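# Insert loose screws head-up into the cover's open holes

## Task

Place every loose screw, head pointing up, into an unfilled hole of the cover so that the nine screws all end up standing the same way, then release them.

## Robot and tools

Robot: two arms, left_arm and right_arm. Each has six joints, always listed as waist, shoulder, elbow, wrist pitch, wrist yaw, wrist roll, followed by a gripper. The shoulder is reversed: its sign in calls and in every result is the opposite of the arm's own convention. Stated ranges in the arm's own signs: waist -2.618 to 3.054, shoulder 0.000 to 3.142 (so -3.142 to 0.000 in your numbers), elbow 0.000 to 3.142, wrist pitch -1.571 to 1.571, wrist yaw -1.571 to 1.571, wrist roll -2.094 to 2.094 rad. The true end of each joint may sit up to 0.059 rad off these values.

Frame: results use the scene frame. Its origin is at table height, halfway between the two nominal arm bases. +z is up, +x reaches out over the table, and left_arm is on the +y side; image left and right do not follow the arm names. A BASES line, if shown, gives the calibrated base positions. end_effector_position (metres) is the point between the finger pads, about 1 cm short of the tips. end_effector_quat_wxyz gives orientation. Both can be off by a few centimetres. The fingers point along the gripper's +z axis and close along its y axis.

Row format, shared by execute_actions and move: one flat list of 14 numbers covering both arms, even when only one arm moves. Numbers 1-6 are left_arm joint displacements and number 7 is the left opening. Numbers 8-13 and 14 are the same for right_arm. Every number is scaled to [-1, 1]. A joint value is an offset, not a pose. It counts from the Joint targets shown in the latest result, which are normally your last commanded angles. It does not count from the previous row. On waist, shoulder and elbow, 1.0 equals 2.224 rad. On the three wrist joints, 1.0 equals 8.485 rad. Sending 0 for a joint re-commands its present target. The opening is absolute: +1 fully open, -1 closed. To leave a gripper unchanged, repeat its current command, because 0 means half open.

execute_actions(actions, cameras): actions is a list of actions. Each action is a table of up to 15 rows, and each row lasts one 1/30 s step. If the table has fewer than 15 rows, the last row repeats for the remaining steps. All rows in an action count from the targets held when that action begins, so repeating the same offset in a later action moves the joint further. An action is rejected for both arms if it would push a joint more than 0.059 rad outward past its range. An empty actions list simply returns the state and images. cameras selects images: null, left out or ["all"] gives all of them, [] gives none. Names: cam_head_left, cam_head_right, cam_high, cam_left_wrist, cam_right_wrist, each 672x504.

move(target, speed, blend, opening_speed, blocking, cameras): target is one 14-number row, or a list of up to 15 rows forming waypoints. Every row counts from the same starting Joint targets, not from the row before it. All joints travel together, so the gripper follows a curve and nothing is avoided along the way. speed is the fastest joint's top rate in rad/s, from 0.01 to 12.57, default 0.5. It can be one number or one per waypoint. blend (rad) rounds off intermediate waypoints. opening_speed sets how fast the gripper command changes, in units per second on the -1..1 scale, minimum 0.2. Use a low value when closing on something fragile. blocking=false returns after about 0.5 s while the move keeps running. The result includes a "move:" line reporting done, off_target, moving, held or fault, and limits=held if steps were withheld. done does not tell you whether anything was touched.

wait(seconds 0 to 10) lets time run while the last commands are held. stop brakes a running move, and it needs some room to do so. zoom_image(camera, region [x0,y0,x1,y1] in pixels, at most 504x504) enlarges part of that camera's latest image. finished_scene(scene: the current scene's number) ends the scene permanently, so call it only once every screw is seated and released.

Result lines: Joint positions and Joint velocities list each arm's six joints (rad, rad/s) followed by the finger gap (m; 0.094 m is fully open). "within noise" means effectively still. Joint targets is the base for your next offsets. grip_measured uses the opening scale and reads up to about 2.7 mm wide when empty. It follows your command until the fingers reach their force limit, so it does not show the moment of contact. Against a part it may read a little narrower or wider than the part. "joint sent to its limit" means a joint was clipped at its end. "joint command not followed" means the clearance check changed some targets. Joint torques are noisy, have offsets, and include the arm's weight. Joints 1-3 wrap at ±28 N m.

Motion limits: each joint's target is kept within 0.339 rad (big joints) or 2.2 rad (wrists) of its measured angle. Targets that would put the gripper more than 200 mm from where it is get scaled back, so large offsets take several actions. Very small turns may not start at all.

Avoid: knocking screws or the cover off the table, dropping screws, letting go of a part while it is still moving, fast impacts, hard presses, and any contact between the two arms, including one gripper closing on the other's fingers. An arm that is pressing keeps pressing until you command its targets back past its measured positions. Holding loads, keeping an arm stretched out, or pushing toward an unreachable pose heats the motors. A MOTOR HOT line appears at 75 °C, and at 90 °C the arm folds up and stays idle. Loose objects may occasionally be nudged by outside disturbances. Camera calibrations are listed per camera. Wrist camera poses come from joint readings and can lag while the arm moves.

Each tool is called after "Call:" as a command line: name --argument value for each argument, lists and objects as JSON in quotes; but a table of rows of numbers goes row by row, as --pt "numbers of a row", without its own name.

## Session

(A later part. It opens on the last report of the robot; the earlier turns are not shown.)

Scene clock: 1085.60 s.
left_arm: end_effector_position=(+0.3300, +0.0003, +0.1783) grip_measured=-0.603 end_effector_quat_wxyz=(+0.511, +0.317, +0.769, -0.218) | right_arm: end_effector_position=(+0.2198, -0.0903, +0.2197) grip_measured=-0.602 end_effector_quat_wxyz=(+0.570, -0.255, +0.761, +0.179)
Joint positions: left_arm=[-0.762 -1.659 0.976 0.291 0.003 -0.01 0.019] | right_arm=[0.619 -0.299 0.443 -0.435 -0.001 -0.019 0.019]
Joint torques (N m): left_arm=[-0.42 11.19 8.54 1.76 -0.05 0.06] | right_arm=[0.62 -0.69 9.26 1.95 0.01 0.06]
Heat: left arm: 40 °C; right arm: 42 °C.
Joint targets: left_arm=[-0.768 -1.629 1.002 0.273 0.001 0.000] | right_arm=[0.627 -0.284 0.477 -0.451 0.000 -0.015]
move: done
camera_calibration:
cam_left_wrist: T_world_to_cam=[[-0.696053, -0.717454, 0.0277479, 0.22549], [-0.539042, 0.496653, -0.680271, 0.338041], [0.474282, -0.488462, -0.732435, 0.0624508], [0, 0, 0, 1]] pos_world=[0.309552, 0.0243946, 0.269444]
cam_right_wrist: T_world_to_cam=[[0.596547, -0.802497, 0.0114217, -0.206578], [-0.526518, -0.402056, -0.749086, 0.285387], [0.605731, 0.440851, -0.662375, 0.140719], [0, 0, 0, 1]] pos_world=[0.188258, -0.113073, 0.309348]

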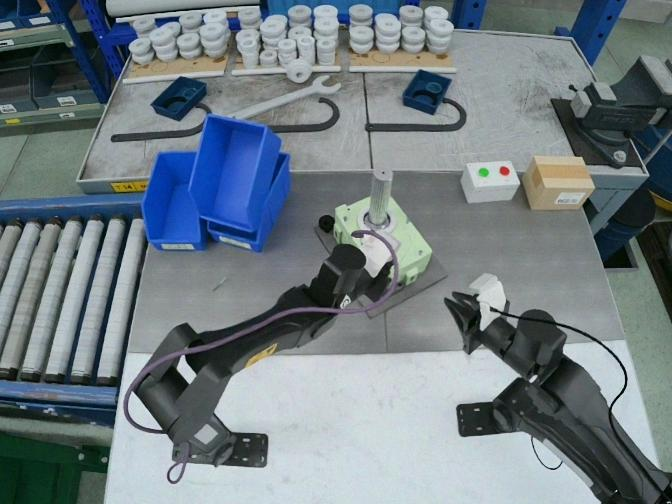

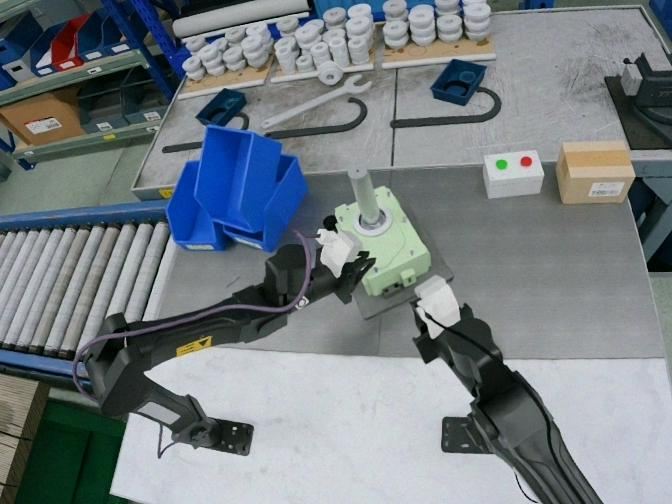

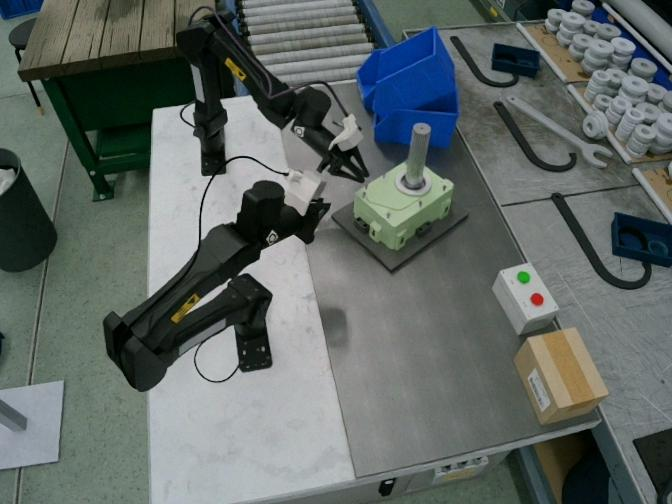

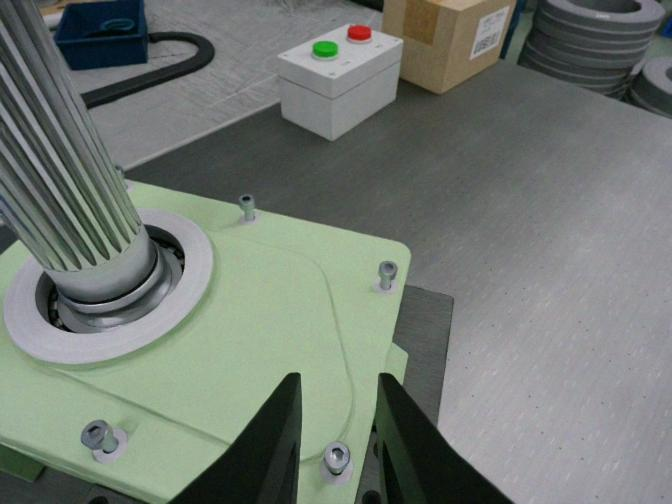

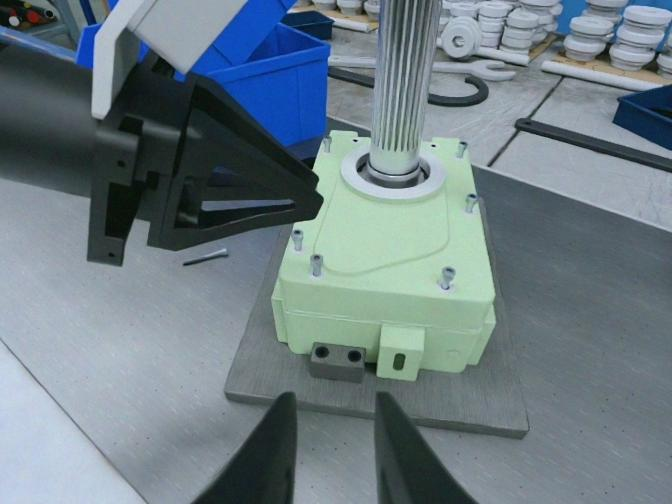

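Call:
move --pt "0 0.0805 0.1097 -0.0976 0 0 -0.5 0 0 0 0 0 0 -0.6" --pt "0.402 0.0805 0.1097 -0.0976 0 0.0961 -0.5 0 0 0 0 0 0 -0.6" --pt "0.402 -0.1848 0.3916 -0.1995 0 0.0961 -0.5 0 0 0 0 0 0 -0.6" --speed 0.8 --blend 0.1

Scene clock: 1143.93 s.
left_arm: end_effector_position=(+0.3602, +0.3953, +0.1258) grip_measured=-0.503 end_effector_quat_wxyz=(-0.002, +0.346, +0.938, +0.001) | right_arm: end_effector_position=(+0.2198, -0.0903, +0.2197) grip_measured=-0.602 end_effector_quat_wxyz=(+0.570, -0.255, +0.761, +0.179)
Joint positions: left_arm=[0.127 -2.018 1.847 -1.403 -0.004 0.806 0.023] | right_arm=[0.619 -0.299 0.443 -0.435 -0.001 -0.019 0.019]
Joint torques (N m): left_arm=[-0.09 8.73 7.41 0.32 0.02 0.04] | right_arm=[0.62 -0.69 9.26 1.96 0 0.05]
Heat: left arm: 39 °C; right arm: 42 °C.
Joint targets: left_arm=[0.127 -2.040 1.873 -1.420 0.000 0.815] | right_arm=[0.627 -0.284 0.477 -0.451 0.000 -0.015]
move: done
camera_calibration:
cam_left_wrist: T_world_to_cam=[[-0.63185, -0.775002, -0.0117122, 0.536011], [-0.706485, 0.569641, 0.419986, 0.0154084], [-0.318819, 0.273643, -0.907455, 0.209034], [0, 0, 0, 1]] pos_world=[0.416208, 0.349432, 0.189495]
cam_right_wrist: T_world_to_cam=[[0.596547, -0.802497, 0.0114217, -0.206578], [-0.526518, -0.402056, -0.749086, 0.285387], [0.605731, 0.440851, -0.662375, 0.140719], [0, 0, 0, 1]] pos_world=[0.188258, -0.113073, 0.309348]

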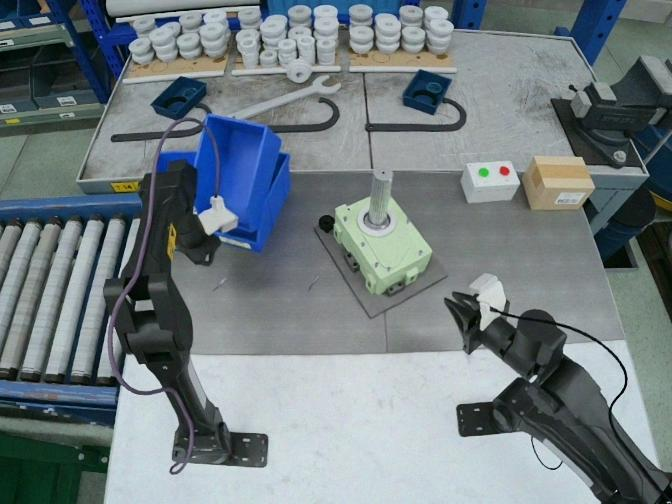

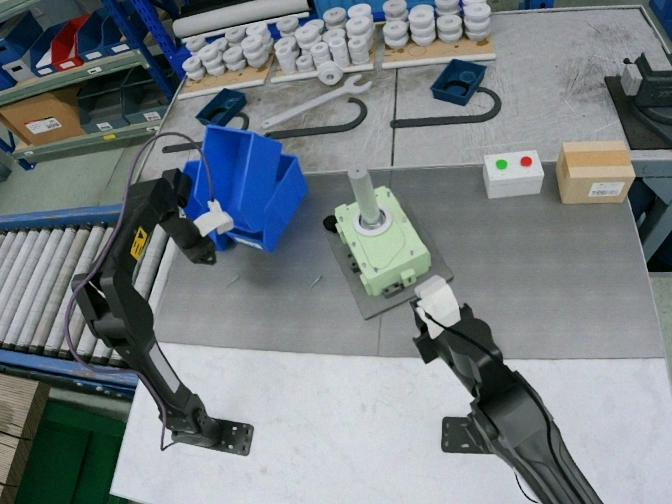

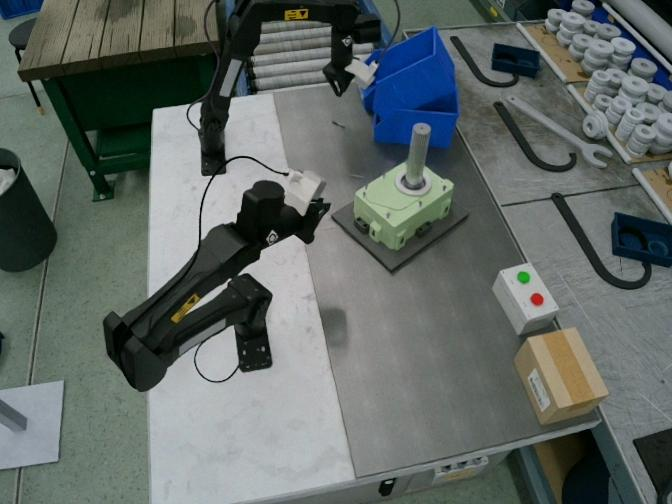

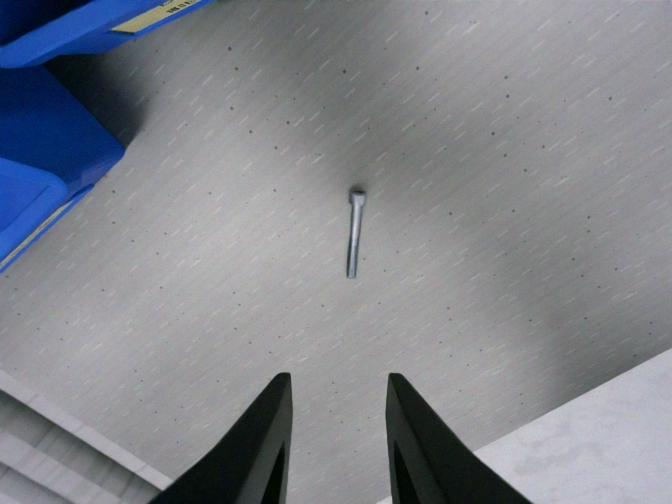

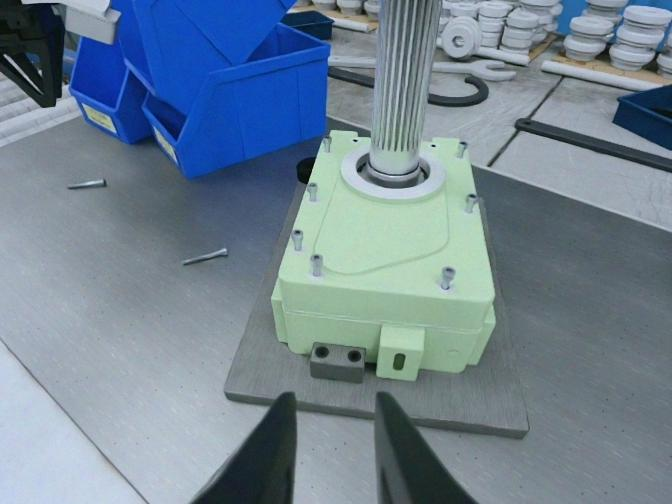

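Call:
move --target '[0,0.0045,-0.1632,0.0401,0,0.0059,-0.5,0,0,0,0,0,0,-0.6]' --speed 0.5 --cameras '["cam_left_wrist"]'

Scene clock: 1170.50 s.
left_arm: end_effector_position=(+0.3475, +0.3941, +0.0442) grip_measured=-0.503 end_effector_quat_wxyz=(-0.011, +0.369, +0.929, -0.004) | right_arm: end_effector_position=(+0.2198, -0.0903, +0.2197) grip_measured=-0.602 end_effector_quat_wxyz=(+0.570, -0.255, +0.761, +0.179)
Joint positions: left_arm=[0.127 -2.018 1.521 -1.096 -0.004 0.854 0.023] | right_arm=[0.619 -0.299 0.443 -0.435 -0.001 -0.019 0.019]
Joint torques (N m): left_arm=[-0.06 9.36 4.31 0.61 0.01 0.06] | right_arm=[0.62 -0.69 9.26 1.96 0 0.05]
Heat: left arm: 35 °C; right arm: 42 °C.
Joint targets: left_arm=[0.127 -2.030 1.510 -1.079 0.000 0.865] | right_arm=[0.627 -0.284 0.477 -0.451 0.000 -0.015]
move: done
camera_calibration:
cam_left_wrist: T_world_to_cam=[[-0.668755, -0.743475, 0.00341896, 0.525808], [-0.669407, 0.604119, 0.432358, 0.0143594], [-0.323513, 0.286853, -0.901695, 0.127513], [0, 0, 0, 1]] pos_world=[0.402501, 0.345673, 0.106971]
Images, in order (width x height): cam_left_wrist 672x504.

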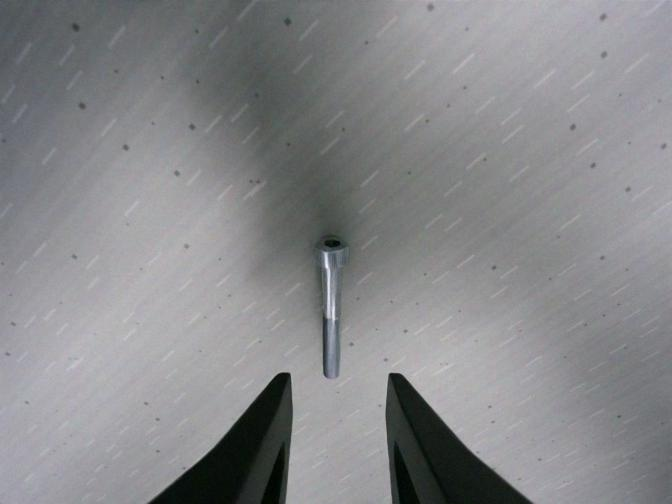

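Call:
move --target '[-0.0054,-0.0144,-0.0297,0.0114,0,0,-0.5,0,0,0,0,0,0,-0.6]' --speed 0.2 --cameras '["cam_left_wrist"]'

Scene clock: 1186.60 s.
left_arm: end_effector_position=(+0.3492, +0.3917, +0.0214) grip_measured=-0.503 end_effector_quat_wxyz=(-0.006, +0.372, +0.928, -0.001) | right_arm: end_effector_position=(+0.2198, -0.0903, +0.2197) grip_measured=-0.602 end_effector_quat_wxyz=(+0.570, -0.255, +0.761, +0.179)
Joint positions: left_arm=[0.12 -2.038 1.456 -1 -0.004 0.855 0.023] | right_arm=[0.619 -0.299 0.443 -0.435 -0.001 -0.019 0.019]
Joint torques (N m): left_arm=[-0.38 8.34 4.21 0.62 0.06 0.04] | right_arm=[0.62 -0.69 9.26 1.96 0 0.05]
Heat: left arm: 35 °C; right arm: 42 °C.
Joint targets: left_arm=[0.115 -2.062 1.444 -0.983 0.000 0.865] | right_arm=[0.627 -0.284 0.477 -0.451 0.000 -0.015]
move: done
camera_calibration:
cam_left_wrist: T_world_to_cam=[[-0.674151, -0.738574, -0.00532968, 0.525359], [-0.670022, 0.60851, 0.42519, 0.0255039], [-0.310791, 0.290213, -0.905089, 0.102453], [0, 0, 0, 1]] pos_world=[0.403101, 0.342764, 0.0846853]
Images, in order (width x height): cam_left_wrist 672x504.

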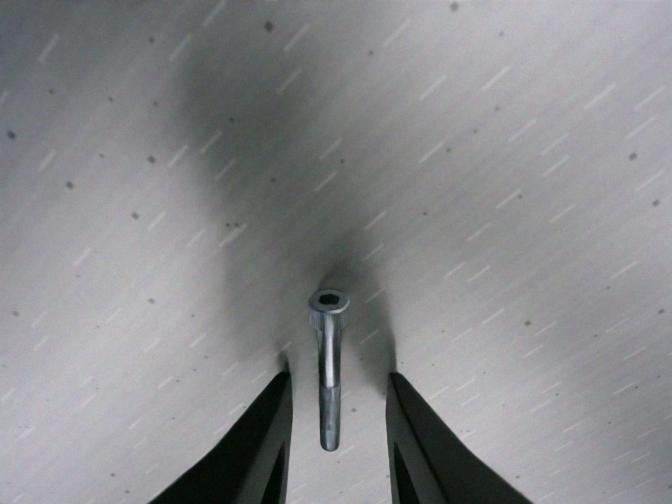

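Call:
move --target '[0,0,0,0,0,0,-1,0,0,0,0,0,0,-0.6]' --opening_speed 0.6 --cameras '["cam_left_wrist"]'

Scene clock: 1193.63 s.
left_arm: end_effector_position=(+0.3495, +0.3917, +0.0214) grip_measured=-0.934 end_effector_quat_wxyz=(-0.005, +0.372, +0.928, -0.001) | right_arm: end_effector_position=(+0.2198, -0.0903, +0.2197) grip_measured=-0.602 end_effector_quat_wxyz=(+0.570, -0.255, +0.761, +0.179)
Joint positions: left_arm=[0.12 -2.038 1.456 -0.999 -0.004 0.855 0.003] | right_arm=[0.619 -0.299 0.443 -0.435 -0.001 -0.019 0.019]
Joint torques (N m): left_arm=[-0.44 8.43 4.03 0.62 0.06 0.08] | right_arm=[0.62 -0.69 9.25 1.96 0 0.06]
Heat: left arm: 34 °C; right arm: 42 °C.
Joint targets: left_arm=[0.115 -2.062 1.444 -0.982 0.000 0.865] | right_arm=[0.627 -0.284 0.477 -0.451 0.000 -0.015]
move: done
camera_calibration:
cam_left_wrist: T_world_to_cam=[[-0.674129, -0.738587, -0.0062425, 0.525568], [-0.670548, 0.608441, 0.424459, 0.0258927], [-0.309701, 0.290326, -0.905426, 0.102158], [0, 0, 0, 1]] pos_world=[0.403301, 0.342764, 0.0847868]
Images, in order (width x height): cam_left_wrist 672x504.

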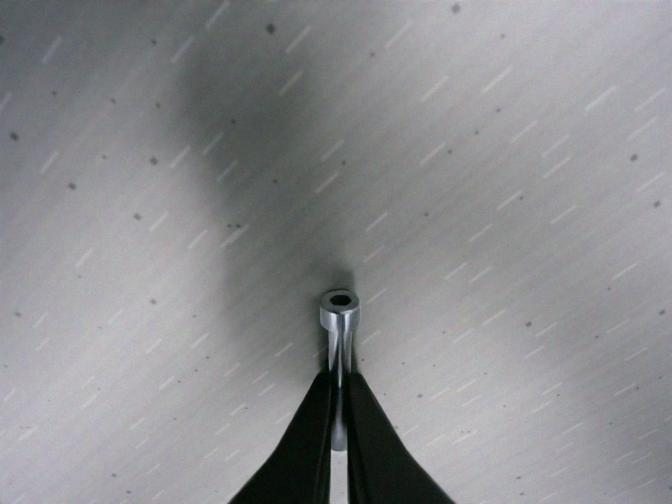

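Call:
move --pt "0 0.0499 0.1196 -0.0361 0 0 -1 0 0 0 0 0 0 -0.6" --pt "-0.0994 0.1628 -0.0436 -0.0253 0 -0.1019 -1 0 0 0 0 0 0 -0.6" --pt "-0.0994 0.1016 -0.1439 0.0105 0 -0.1019 -1 0 0 0 0 0 0 -0.6" --speed '[0.3,0.6,0.3]' --cameras '["cam_left_wrist","cam_head_left"]'

Scene clock: 1218.73 s.
left_arm: end_effector_position=(+0.2794, +0.3173, +0.0196) grip_measured=-0.936 end_effector_quat_wxyz=(-0.015, +0.071, +0.997, +0.003) | right_arm: end_effector_position=(+0.2198, -0.0903, +0.2197) grip_measured=-0.602 end_effector_quat_wxyz=(+0.570, -0.255, +0.761, +0.179)
Joint positions: left_arm=[-0.104 -1.816 1.138 -0.924 -0.003 0.011 0.003] | right_arm=[0.619 -0.299 0.443 -0.435 -0.001 -0.019 0.019]
Joint torques (N m): left_arm=[-0.34 6.41 3.7 0.74 0.04 -0.13] | right_arm=[0.62 -0.69 9.26 1.95 0 0.06]
Heat: left arm: 33 °C; right arm: 42 °C.
Joint targets: left_arm=[-0.107 -1.836 1.124 -0.894 0.000 0.001] | right_arm=[0.627 -0.284 0.477 -0.451 0.000 -0.015]
move: done
camera_calibration:
cam_left_wrist: T_world_to_cam=[[-0.11923, -0.992762, -0.0144183, 0.349115], [-0.890332, 0.100478, 0.444088, 0.247154], [-0.439425, 0.0657854, -0.895867, 0.207727], [0, 0, 0, 1]] pos_world=[0.352954, 0.308089, 0.0813712]
Images, in order (width x height): cam_head_left 672x504, cam_left_wrist 672x504.

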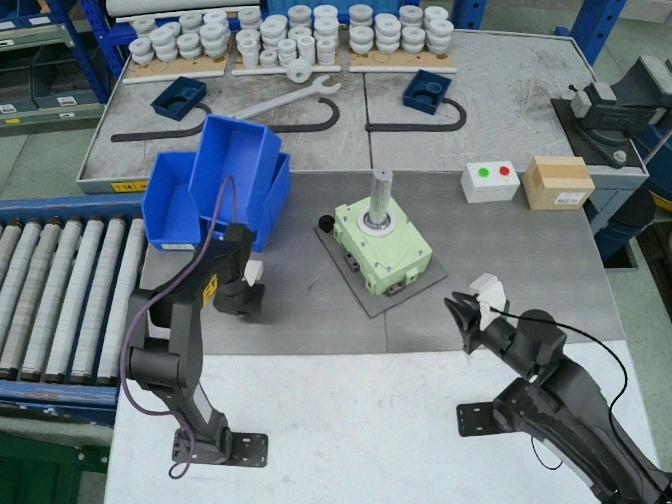

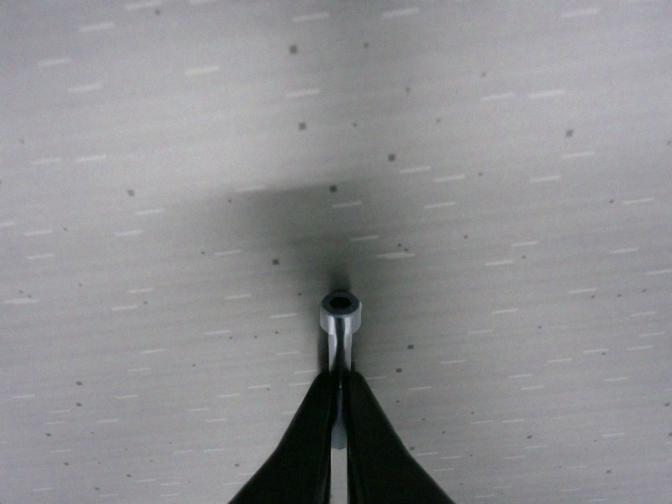

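Call:
move --pt "0 0 0 0 0 0 -0.5 0 0 0 0 0 0 -0.6" --pt "0 0.0522 0.0737 -0.0239 0 0 -0.5 0 0 0 0 0 0 -0.6" --pt "0 -0.1443 0.2918 -0.0771 0 0 -0.5 0 0 0 0 0 0 -0.6" --speed '[0.1,0.3,0.6]' --opening_speed 0.5 --cameras '["cam_left_wrist"]'

Scene clock: 1247.97 s.
left_arm: end_effector_position=(+0.2997, +0.3146, +0.0732) grip_measured=-0.503 end_effector_quat_wxyz=(-0.171, +0.070, +0.983, +0.012) | right_arm: end_effector_position=(+0.2198, -0.0903, +0.2197) grip_measured=-0.602 end_effector_quat_wxyz=(+0.570, -0.255, +0.761, +0.179)
Joint positions: left_arm=[-0.104 -2.128 1.746 -1.534 -0.003 0.01 0.023] | right_arm=[0.619 -0.299 0.443 -0.435 -0.001 -0.019 0.019]
Joint torques (N m): left_arm=[-0.34 8.38 6.93 -0.26 0.06 -0.09] | right_arm=[0.62 -0.68 9.26 1.96 0 0.06]
Heat: left arm: 33 °C; right arm: 42 °C.
Joint targets: left_arm=[-0.107 -2.157 1.773 -1.548 0.000 0.000] | right_arm=[0.627 -0.284 0.477 -0.451 0.000 -0.015]
move: done
camera_calibration:
cam_left_wrist: T_world_to_cam=[[-0.123799, -0.99215, -0.0176434, 0.351047], [-0.710735, 0.0762486, 0.699316, 0.176824], [-0.692481, 0.0991145, -0.714595, 0.316879], [0, 0, 0, 1]] pos_world=[0.388567, 0.303401, 0.108979]
Images, in order (width x height): cam_left_wrist 672x504.

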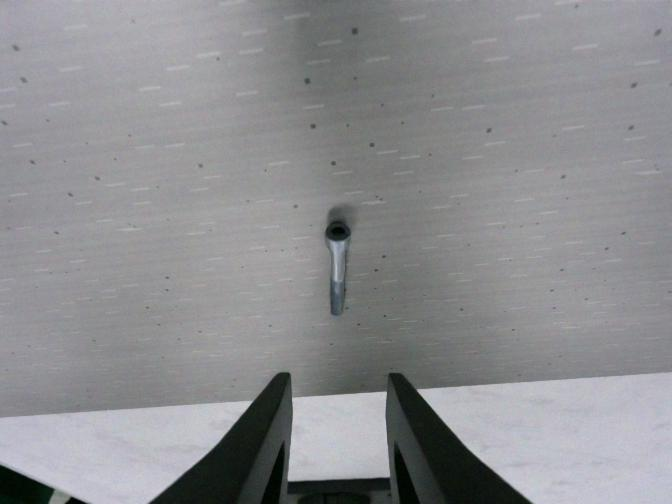

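Call:
move --target '[0,-0.0220,-0.0791,0.0243,0,0,-0.5,0,0,0,0,0,0,-0.6]' --speed 0.2 --cameras '["cam_left_wrist"]'

Scene clock: 1260.47 s.
left_arm: end_effector_position=(+0.2953, +0.3152, +0.0214) grip_measured=-0.503 end_effector_quat_wxyz=(-0.181, +0.070, +0.981, +0.013) | right_arm: end_effector_position=(+0.2198, -0.0903, +0.2197) grip_measured=-0.602 end_effector_quat_wxyz=(+0.570, -0.255, +0.761, +0.179)
Joint positions: left_arm=[-0.104 -2.179 1.609 -1.365 -0.003 0.01 0.023] | right_arm=[0.619 -0.299 0.443 -0.435 -0.001 -0.019 0.019]
Joint torques (N m): left_arm=[-0.2 8.8 3.69 0.05 0.02 -0.11] | right_arm=[0.62 -0.69 9.26 1.96 0 0.06]
Heat: left arm: 32 °C; right arm: 42 °C.
Joint targets: left_arm=[-0.107 -2.206 1.597 -1.341 0.000 0.001] | right_arm=[0.627 -0.284 0.477 -0.451 0.000 -0.015]
move: done
camera_calibration:
cam_left_wrist: T_world_to_cam=[[-0.123874, -0.992136, -0.0179192, 0.350282], [-0.697151, 0.074164, 0.713078, 0.206139], [-0.706141, 0.100824, -0.700856, 0.280055], [0, 0, 0, 1]] pos_world=[0.384859, 0.304003, 0.0555616]
Images, in order (width x height): cam_left_wrist 672x504.

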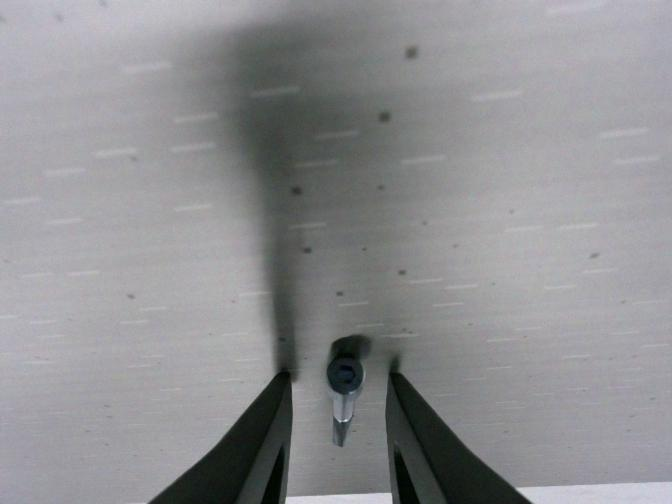

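Call:
move --target '[0,0,0.0189,0,0,0,-0.5,0,0,0,0,0,0,-0.6]' --speed 0.1 --cameras '["cam_left_wrist"]'

Scene clock: 1270.07 s.
left_arm: end_effector_position=(+0.2978, +0.3149, +0.0224) grip_measured=-0.503 end_effector_quat_wxyz=(-0.177, +0.070, +0.982, +0.012) | right_arm: end_effector_position=(+0.2198, -0.0903, +0.2197) grip_measured=-0.602 end_effector_quat_wxyz=(+0.570, -0.255, +0.761, +0.179)
Joint positions: left_arm=[-0.104 -2.179 1.616 -1.364 -0.003 0.009 0.023] | right_arm=[0.619 -0.299 0.443 -0.435 -0.001 -0.019 0.019]
Joint torques (N m): left_arm=[-0.31 8.95 6.5 0.09 0.05 -0.05] | right_arm=[0.64 -0.69 9.26 1.95 0 0.05]
Heat: left arm: 32 °C; right arm: 42 °C.
Joint targets: left_arm=[-0.107 -2.206 1.639 -1.341 0.000 0.001] | right_arm=[0.627 -0.284 0.477 -0.451 0.000 -0.015]
move: done
camera_calibration:
cam_left_wrist: T_world_to_cam=[[-0.123289, -0.992208, -0.017972, 0.350086], [-0.703112, 0.0745582, 0.707159, 0.209006], [-0.700309, 0.0998216, -0.706826, 0.281226], [0, 0, 0, 1]] pos_world=[0.387062, 0.303703, 0.057269]
Images, in order (width x height): cam_left_wrist 672x504.

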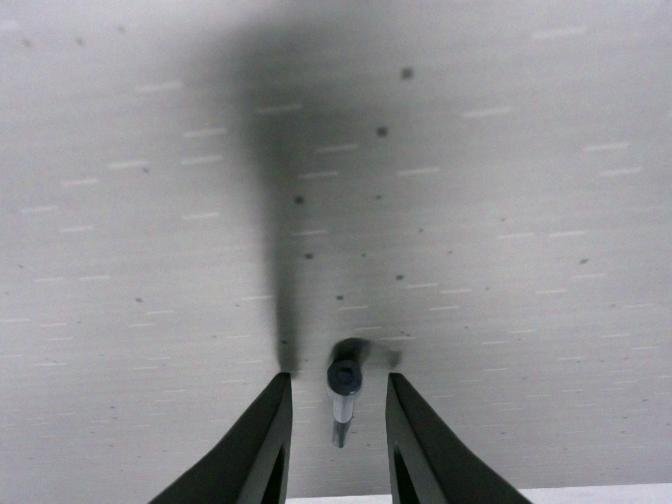

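Call:
move --target '[0,-0.0016,0.0042,0,0,0,-0.5,0,0,0,0,0,0,-0.6]' --speed 0.1 --cameras '["cam_left_wrist"]'

Scene clock: 1288.43 s.
left_arm: end_effector_position=(+0.3001, +0.3146, +0.0235) grip_measured=-0.503 end_effector_quat_wxyz=(-0.173, +0.070, +0.982, +0.012) | right_arm: end_effector_position=(+0.2198, -0.0903, +0.2197) grip_measured=-0.602 end_effector_quat_wxyz=(+0.570, -0.255, +0.761, +0.179)
Joint positions: left_arm=[-0.104 -2.179 1.623 -1.364 -0.003 0.009 0.023] | right_arm=[0.619 -0.299 0.443 -0.435 -0.001 -0.019 0.019]
Joint torques (N m): left_arm=[-0.1 8.46 6.74 0.11 0.01 -0.09] | right_arm=[0.62 -0.68 9.25 1.95 0 0.05]
Heat: left arm: 32 °C; right arm: 42 °C.
Joint targets: left_arm=[-0.107 -2.210 1.649 -1.341 0.000 0.001] | right_arm=[0.627 -0.284 0.477 -0.451 0.000 -0.015]
move: done
camera_calibration:
cam_left_wrist: T_world_to_cam=[[-0.12323, -0.992216, -0.0179499, 0.350045], [-0.708166, 0.0752517, 0.702025, 0.211219], [-0.695209, 0.0992219, -0.711927, 0.282435], [0, 0, 0, 1]] pos_world=[0.389065, 0.303402, 0.0590754]
Images, in order (width x height): cam_left_wrist 672x504.

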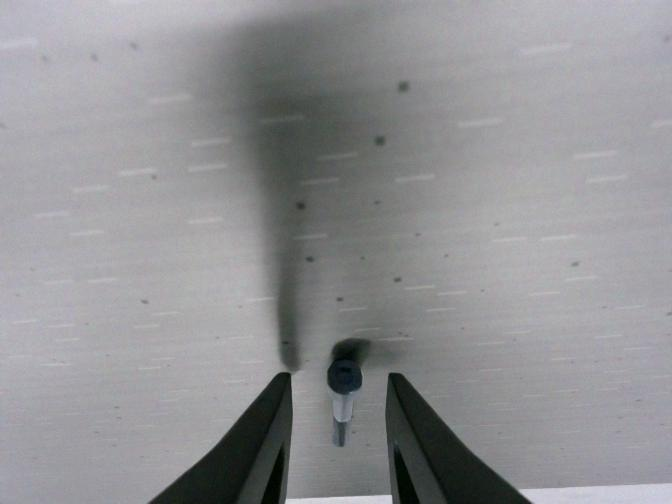

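Call:
move --target '[0,-0.0012,0,0.0022,0,0,-0.5,0,0,0,0,0,0,-0.6]' --speed 0.1 --cameras '["cam_left_wrist"]'

Scene clock: 1295.03 s.
left_arm: end_effector_position=(+0.3019, +0.3143, +0.0229) grip_measured=-0.503 end_effector_quat_wxyz=(-0.169, +0.070, +0.983, +0.012) | right_arm: end_effector_position=(+0.2198, -0.0903, +0.2197) grip_measured=-0.602 end_effector_quat_wxyz=(+0.570, -0.255, +0.761, +0.179)
Joint positions: left_arm=[-0.104 -2.179 1.623 -1.356 -0.003 0.009 0.023] | right_arm=[0.619 -0.299 0.443 -0.435 -0.001 -0.019 0.019]
Joint torques (N m): left_arm=[-0.23 8.13 6.68 0.18 0.03 -0.11] | right_arm=[0.62 -0.68 9.28 1.96 0 0.06]
Heat: left arm: 32 °C; right arm: 42 °C.
Joint targets: left_arm=[-0.107 -2.212 1.649 -1.323 0.000 0.001] | right_arm=[0.627 -0.284 0.477 -0.451 0.000 -0.015]
move: done
camera_calibration:
cam_left_wrist: T_world_to_cam=[[-0.123017, -0.992244, -0.0178712, 0.349965], [-0.713736, 0.0759476, 0.696285, 0.214669], [-0.689527, 0.0984105, -0.717543, 0.281932], [0, 0, 0, 1]] pos_world=[0.390669, 0.303202, 0.0590825]
Images, in order (width x height): cam_left_wrist 672x504.

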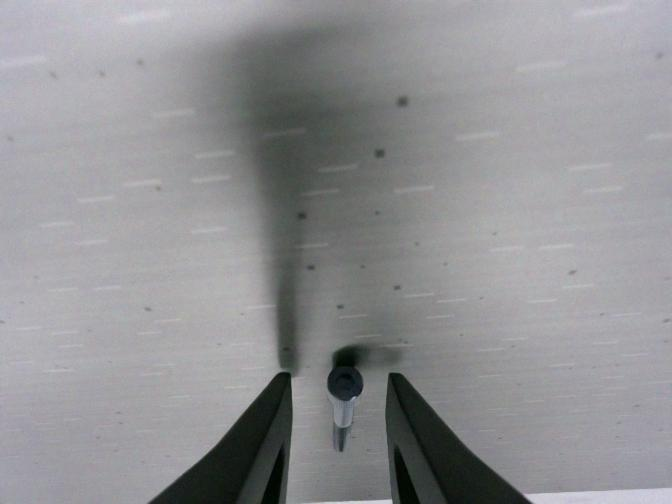

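Call:
move --target '[0,0,0,0,0,0,-1,0,0,0,0,0,0,-0.6]' --opening_speed 0.6 --cameras '["cam_left_wrist"]'

Scene clock: 1300.43 s.
left_arm: end_effector_position=(+0.3019, +0.3143, +0.0229) grip_measured=-0.866 end_effector_quat_wxyz=(-0.169, +0.070, +0.983, +0.012) | right_arm: end_effector_position=(+0.2198, -0.0903, +0.2197) grip_measured=-0.602 end_effector_quat_wxyz=(+0.570, -0.255, +0.761, +0.179)
Joint positions: left_arm=[-0.104 -2.179 1.623 -1.356 -0.003 0.009 0.006] | right_arm=[0.619 -0.299 0.443 -0.435 -0.001 -0.019 0.019]
Joint torques (N m): left_arm=[-0.28 8.36 6.67 0.23 0.02 -0.1] | right_arm=[0.64 -0.69 9.26 1.96 0 0.06]
Heat: left arm: 32 °C; right arm: 42 °C.
Joint targets: left_arm=[-0.107 -2.212 1.649 -1.323 0.000 0.001] | right_arm=[0.627 -0.284 0.477 -0.451 0.000 -0.015]
move: done
camera_calibration:
cam_left_wrist: T_world_to_cam=[[-0.123017, -0.992244, -0.0178712, 0.349965], [-0.713736, 0.0759476, 0.696285, 0.214669], [-0.689527, 0.0984105, -0.717543, 0.281932], [0, 0, 0, 1]] pos_world=[0.390669, 0.303202, 0.0590825]
Images, in order (width x height): cam_left_wrist 672x504.

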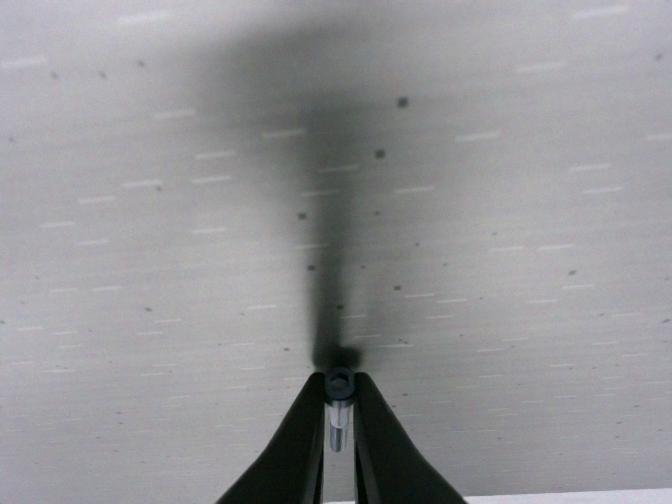

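Call:
move --pt "0 0.0414 0.1353 -0.0044 0 0 -1 0 0 0 0 0 0 -0.6" --pt "0 0.3426 -0.2019 0.0929 0 0 -1 0.0175 -0.322 -0.0508 0.1007 0 0 -0.6" --pt "-0.1637 -0.1565 -0.1682 0.1806 0 0 -1 0.0175 -0.322 -0.0508 0.1007 0 0 -0.6" --speed '[0.4,0.8,0.6]'

Scene clock: 1346.37 s.
left_arm: end_effector_position=(+0.5296, +0.1639, +0.0080) grip_measured=-0.880 end_effector_quat_wxyz=(+0.508, +0.094, +0.856, +0.033) | right_arm: end_effector_position=(+0.3044, -0.0121, +0.1954) grip_measured=-0.602 end_effector_quat_wxyz=(+0.594, -0.262, +0.734, +0.200)
Joint positions: left_arm=[-0.411 -2.326 1.287 0.502 -0.343 -0.024 0.006] | right_arm=[0.658 -0.997 0.385 0.396 -0.001 -0.019 0.019]
Joint torques (N m): left_arm=[-4.16 -6.15 4.18 -0.66 3.33 0.16] | right_arm=[0.62 2.11 5.48 2.24 0 0.06]
Heat: left arm: 33 °C; right arm: 42 °C.
Joint targets: left_arm=[-0.464 -2.533 1.276 0.243 -0.039 -0.002] | right_arm=[0.666 -1.001 0.364 0.404 0.000 -0.015]
move: off_target (left_arm); left_arm: the wrist yaw is farthest, 0.343 rad from its target
camera_calibration:
cam_left_wrist: T_world_to_cam=[[-0.107358, -0.984759, -0.136835, 0.219823], [-0.791631, 0.167933, -0.587468, 0.435352], [0.601494, 0.0452535, -0.797595, -0.231247], [0, 0, 0, 1]] pos_world=[0.507331, 0.153827, 0.101393]
cam_right_wrist: T_world_to_cam=[[0.62665, -0.779203, 0.0123114, -0.203008], [-0.464763, -0.386359, -0.796694, 0.333982], [0.625543, 0.493527, -0.604257, 0.0221614], [0, 0, 0, 1]] pos_world=[0.268575, -0.0400847, 0.281972]

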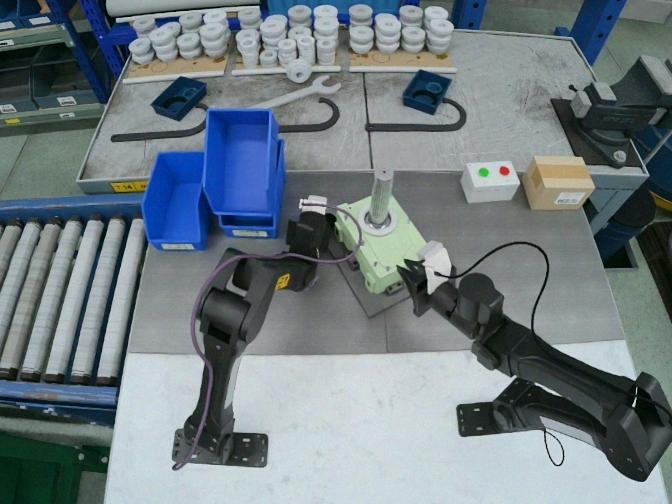

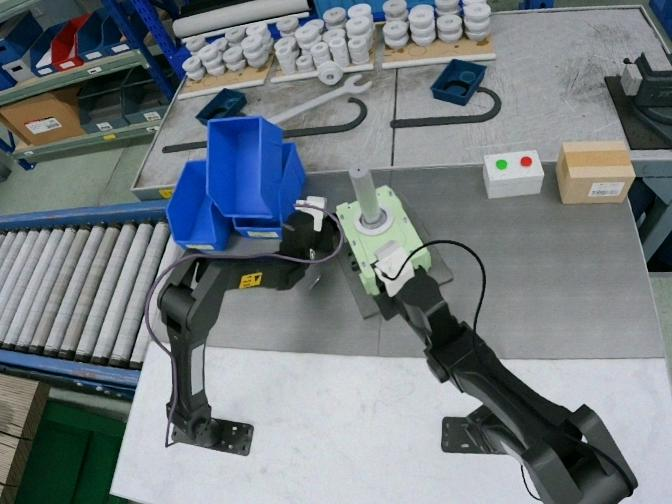

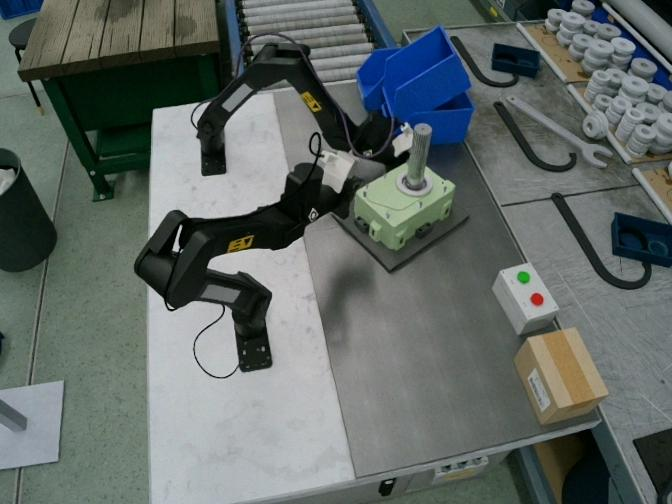

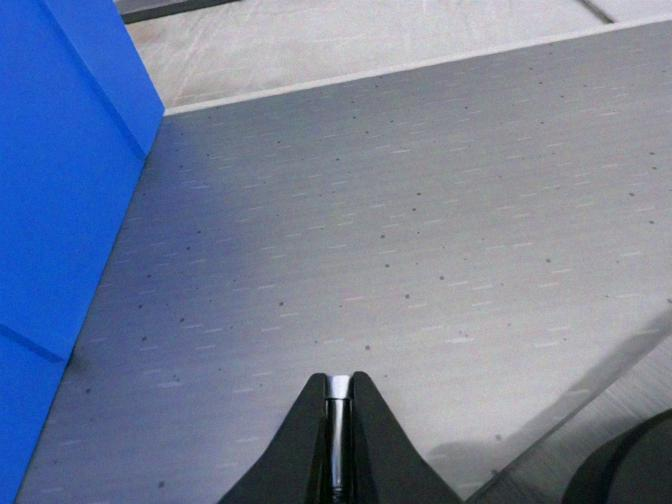

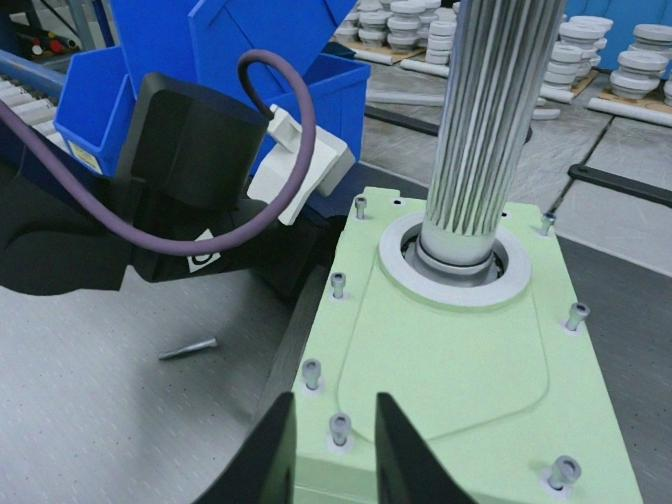

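Call:
move --pt "0.0238 0.0931 0.0049 0.0305 -0.0358 -0.0026 -1 0 0 0 0 0 0 -0.6" --pt "0.0238 0.1767 -0.0117 0.0138 -0.0358 -0.0026 -1 0 0 0 0 0 0 -0.6" --pt "0.0238 0.2572 -0.0315 -0.003 -0.0358 -0.0026 -1 0 0 0 0 0 0 -0.6" --speed 0.25

Scene clock: 1369.30 s.
left_arm: end_effector_position=(+0.5026, +0.1805, +0.1093) grip_measured=-0.880 end_effector_quat_wxyz=(+0.508, +0.090, +0.856, +0.036) | right_arm: end_effector_position=(+0.3044, -0.0121, +0.1954) grip_measured=-0.602 end_effector_quat_wxyz=(+0.594, -0.262, +0.734, +0.200)
Joint positions: left_arm=[-0.406 -1.996 1.223 0.235 -0.349 -0.025 0.006] | right_arm=[0.658 -0.997 0.385 0.396 -0.001 -0.019 0.019]
Joint torques (N m): left_arm=[-0.36 14.42 4.72 1.64 -0.06 -0.01] | right_arm=[0.62 2.13 5.48 2.24 0 0.06]
Heat: left arm: 35 °C; right arm: 43 °C.
Joint targets: left_arm=[-0.411 -1.962 1.206 0.218 -0.343 -0.024] | right_arm=[0.666 -1.001 0.364 0.403 0.000 -0.015]
move: done
camera_calibration:
cam_left_wrist: T_world_to_cam=[[-0.0966403, -0.98557, -0.138966, 0.242161], [-0.79257, 0.160657, -0.588236, 0.472627], [0.602074, 0.0532932, -0.79666, -0.136913], [0, 0, 0, 1]] pos_world=[0.480425, 0.170032, 0.202595]
cam_right_wrist: T_world_to_cam=[[0.62665, -0.779203, 0.0123114, -0.203008], [-0.464763, -0.386359, -0.796694, 0.333982], [0.625543, 0.493527, -0.604257, 0.0221614], [0, 0, 0, 1]] pos_world=[0.268575, -0.0400847, 0.281972]

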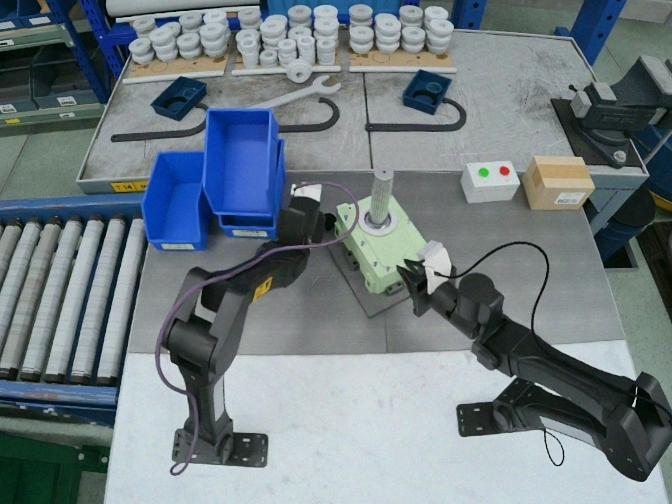

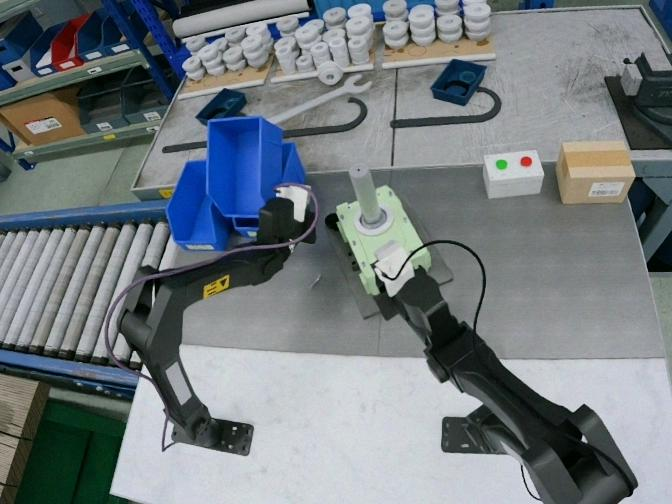

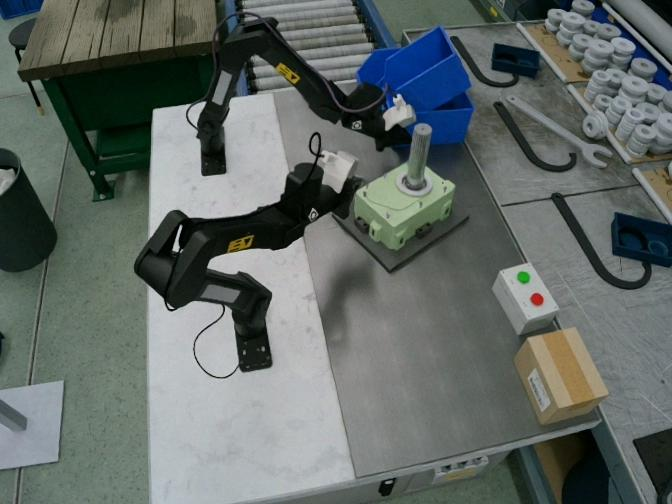

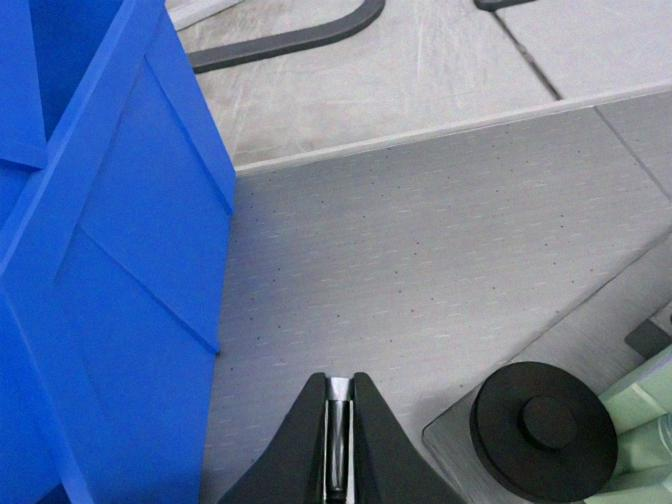

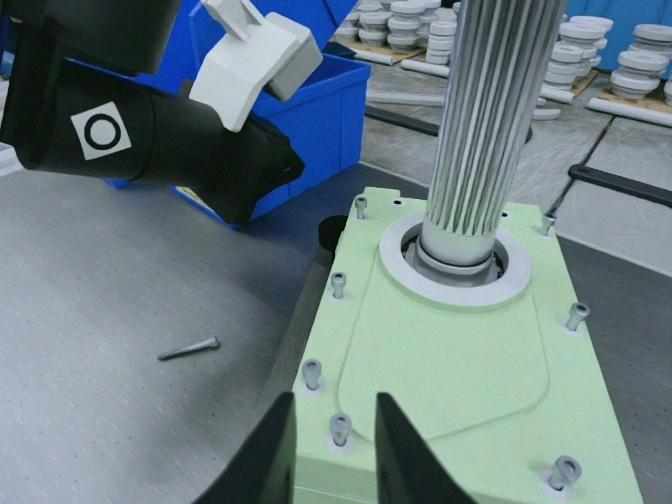

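Call:
move --pt "0 0.2302 0.018 -0.0911 0 0 -1 0 0 0 0 0 0 -0.6" --pt "0.165 0.2302 0.018 -0.0911 0.0404 0.0028 -1 0 0 0 0 0 0 -0.6" --pt "0.165 0.1942 -0.4784 0.0869 0.0404 0.0028 -1 0 0 0 0 0 0 -0.6" --speed '[0.4,0.5,0.6]'

Scene clock: 1416.73 s.
left_arm: end_effector_position=(+0.3169, +0.3338, +0.0514) grip_measured=-0.880 end_effector_quat_wxyz=(+0.541, +0.024, +0.841, -0.019) | right_arm: end_effector_position=(+0.3044, -0.0121, +0.1954) grip_measured=-0.602 end_effector_quat_wxyz=(+0.594, -0.262, +0.734, +0.200)
Joint positions: left_arm=[-0.043 -1.517 0.15 0.939 -0.007 -0.01 0.006] | right_arm=[0.658 -0.997 0.385 0.396 -0.001 -0.019 0.019]
Joint torques (N m): left_arm=[-0.16 2.84 3.07 2.08 0.1 0.06] | right_arm=[0.62 2.13 5.48 2.24 0 0.06]
Heat: left arm: 34 °C; right arm: 44 °C.
Joint targets: left_arm=[-0.044 -1.529 0.142 0.955 0.000 -0.001] | right_arm=[0.666 -1.001 0.364 0.403 0.000 -0.015]
move: done
camera_calibration:
cam_left_wrist: T_world_to_cam=[[-0.0410353, -0.998906, 0.0224194, 0.345868], [-0.756046, 0.0163732, -0.654313, 0.306683], [0.653231, -0.0438001, -0.755891, -0.0653302], [0, 0, 0, 1]] pos_world=[0.288735, 0.337606, 0.14353]
cam_right_wrist: T_world_to_cam=[[0.62665, -0.779203, 0.0123114, -0.203008], [-0.464763, -0.386359, -0.796694, 0.333982], [0.625543, 0.493527, -0.604257, 0.0221614], [0, 0, 0, 1]] pos_world=[0.268575, -0.0400847, 0.281972]

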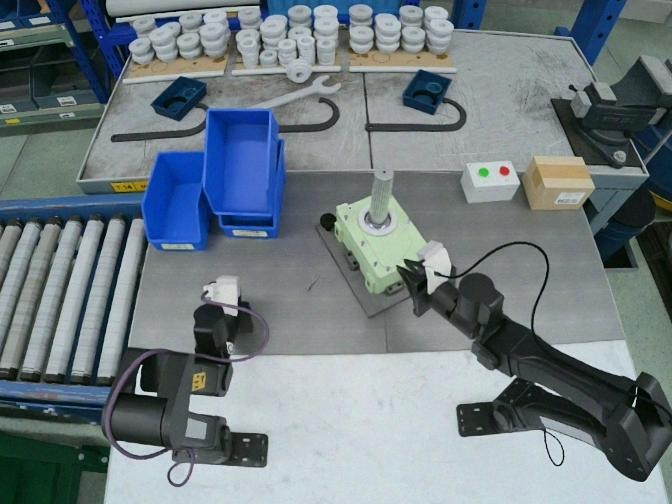

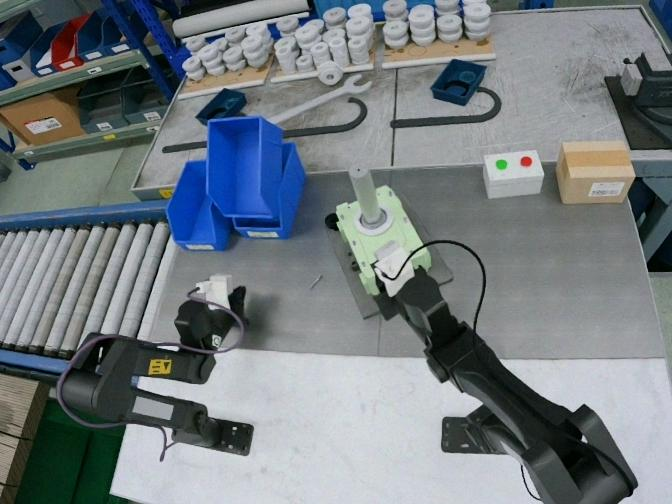

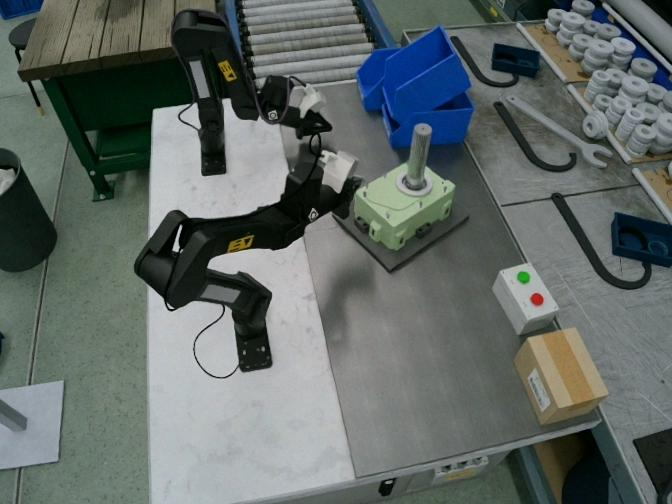

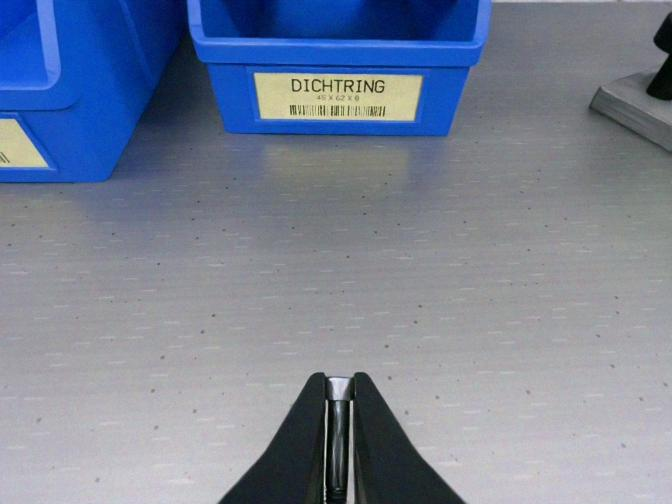

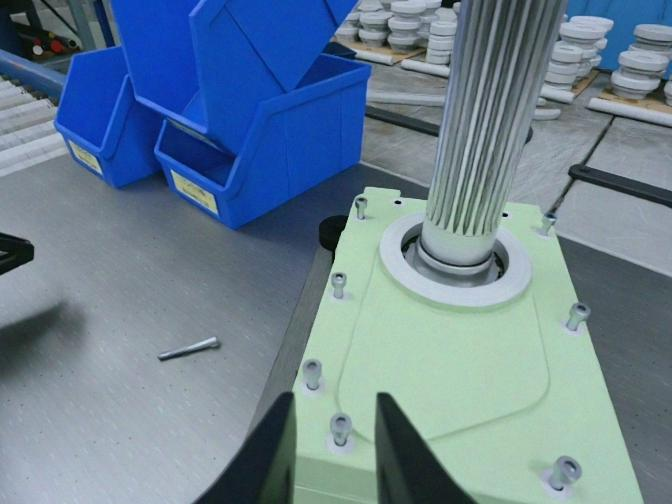

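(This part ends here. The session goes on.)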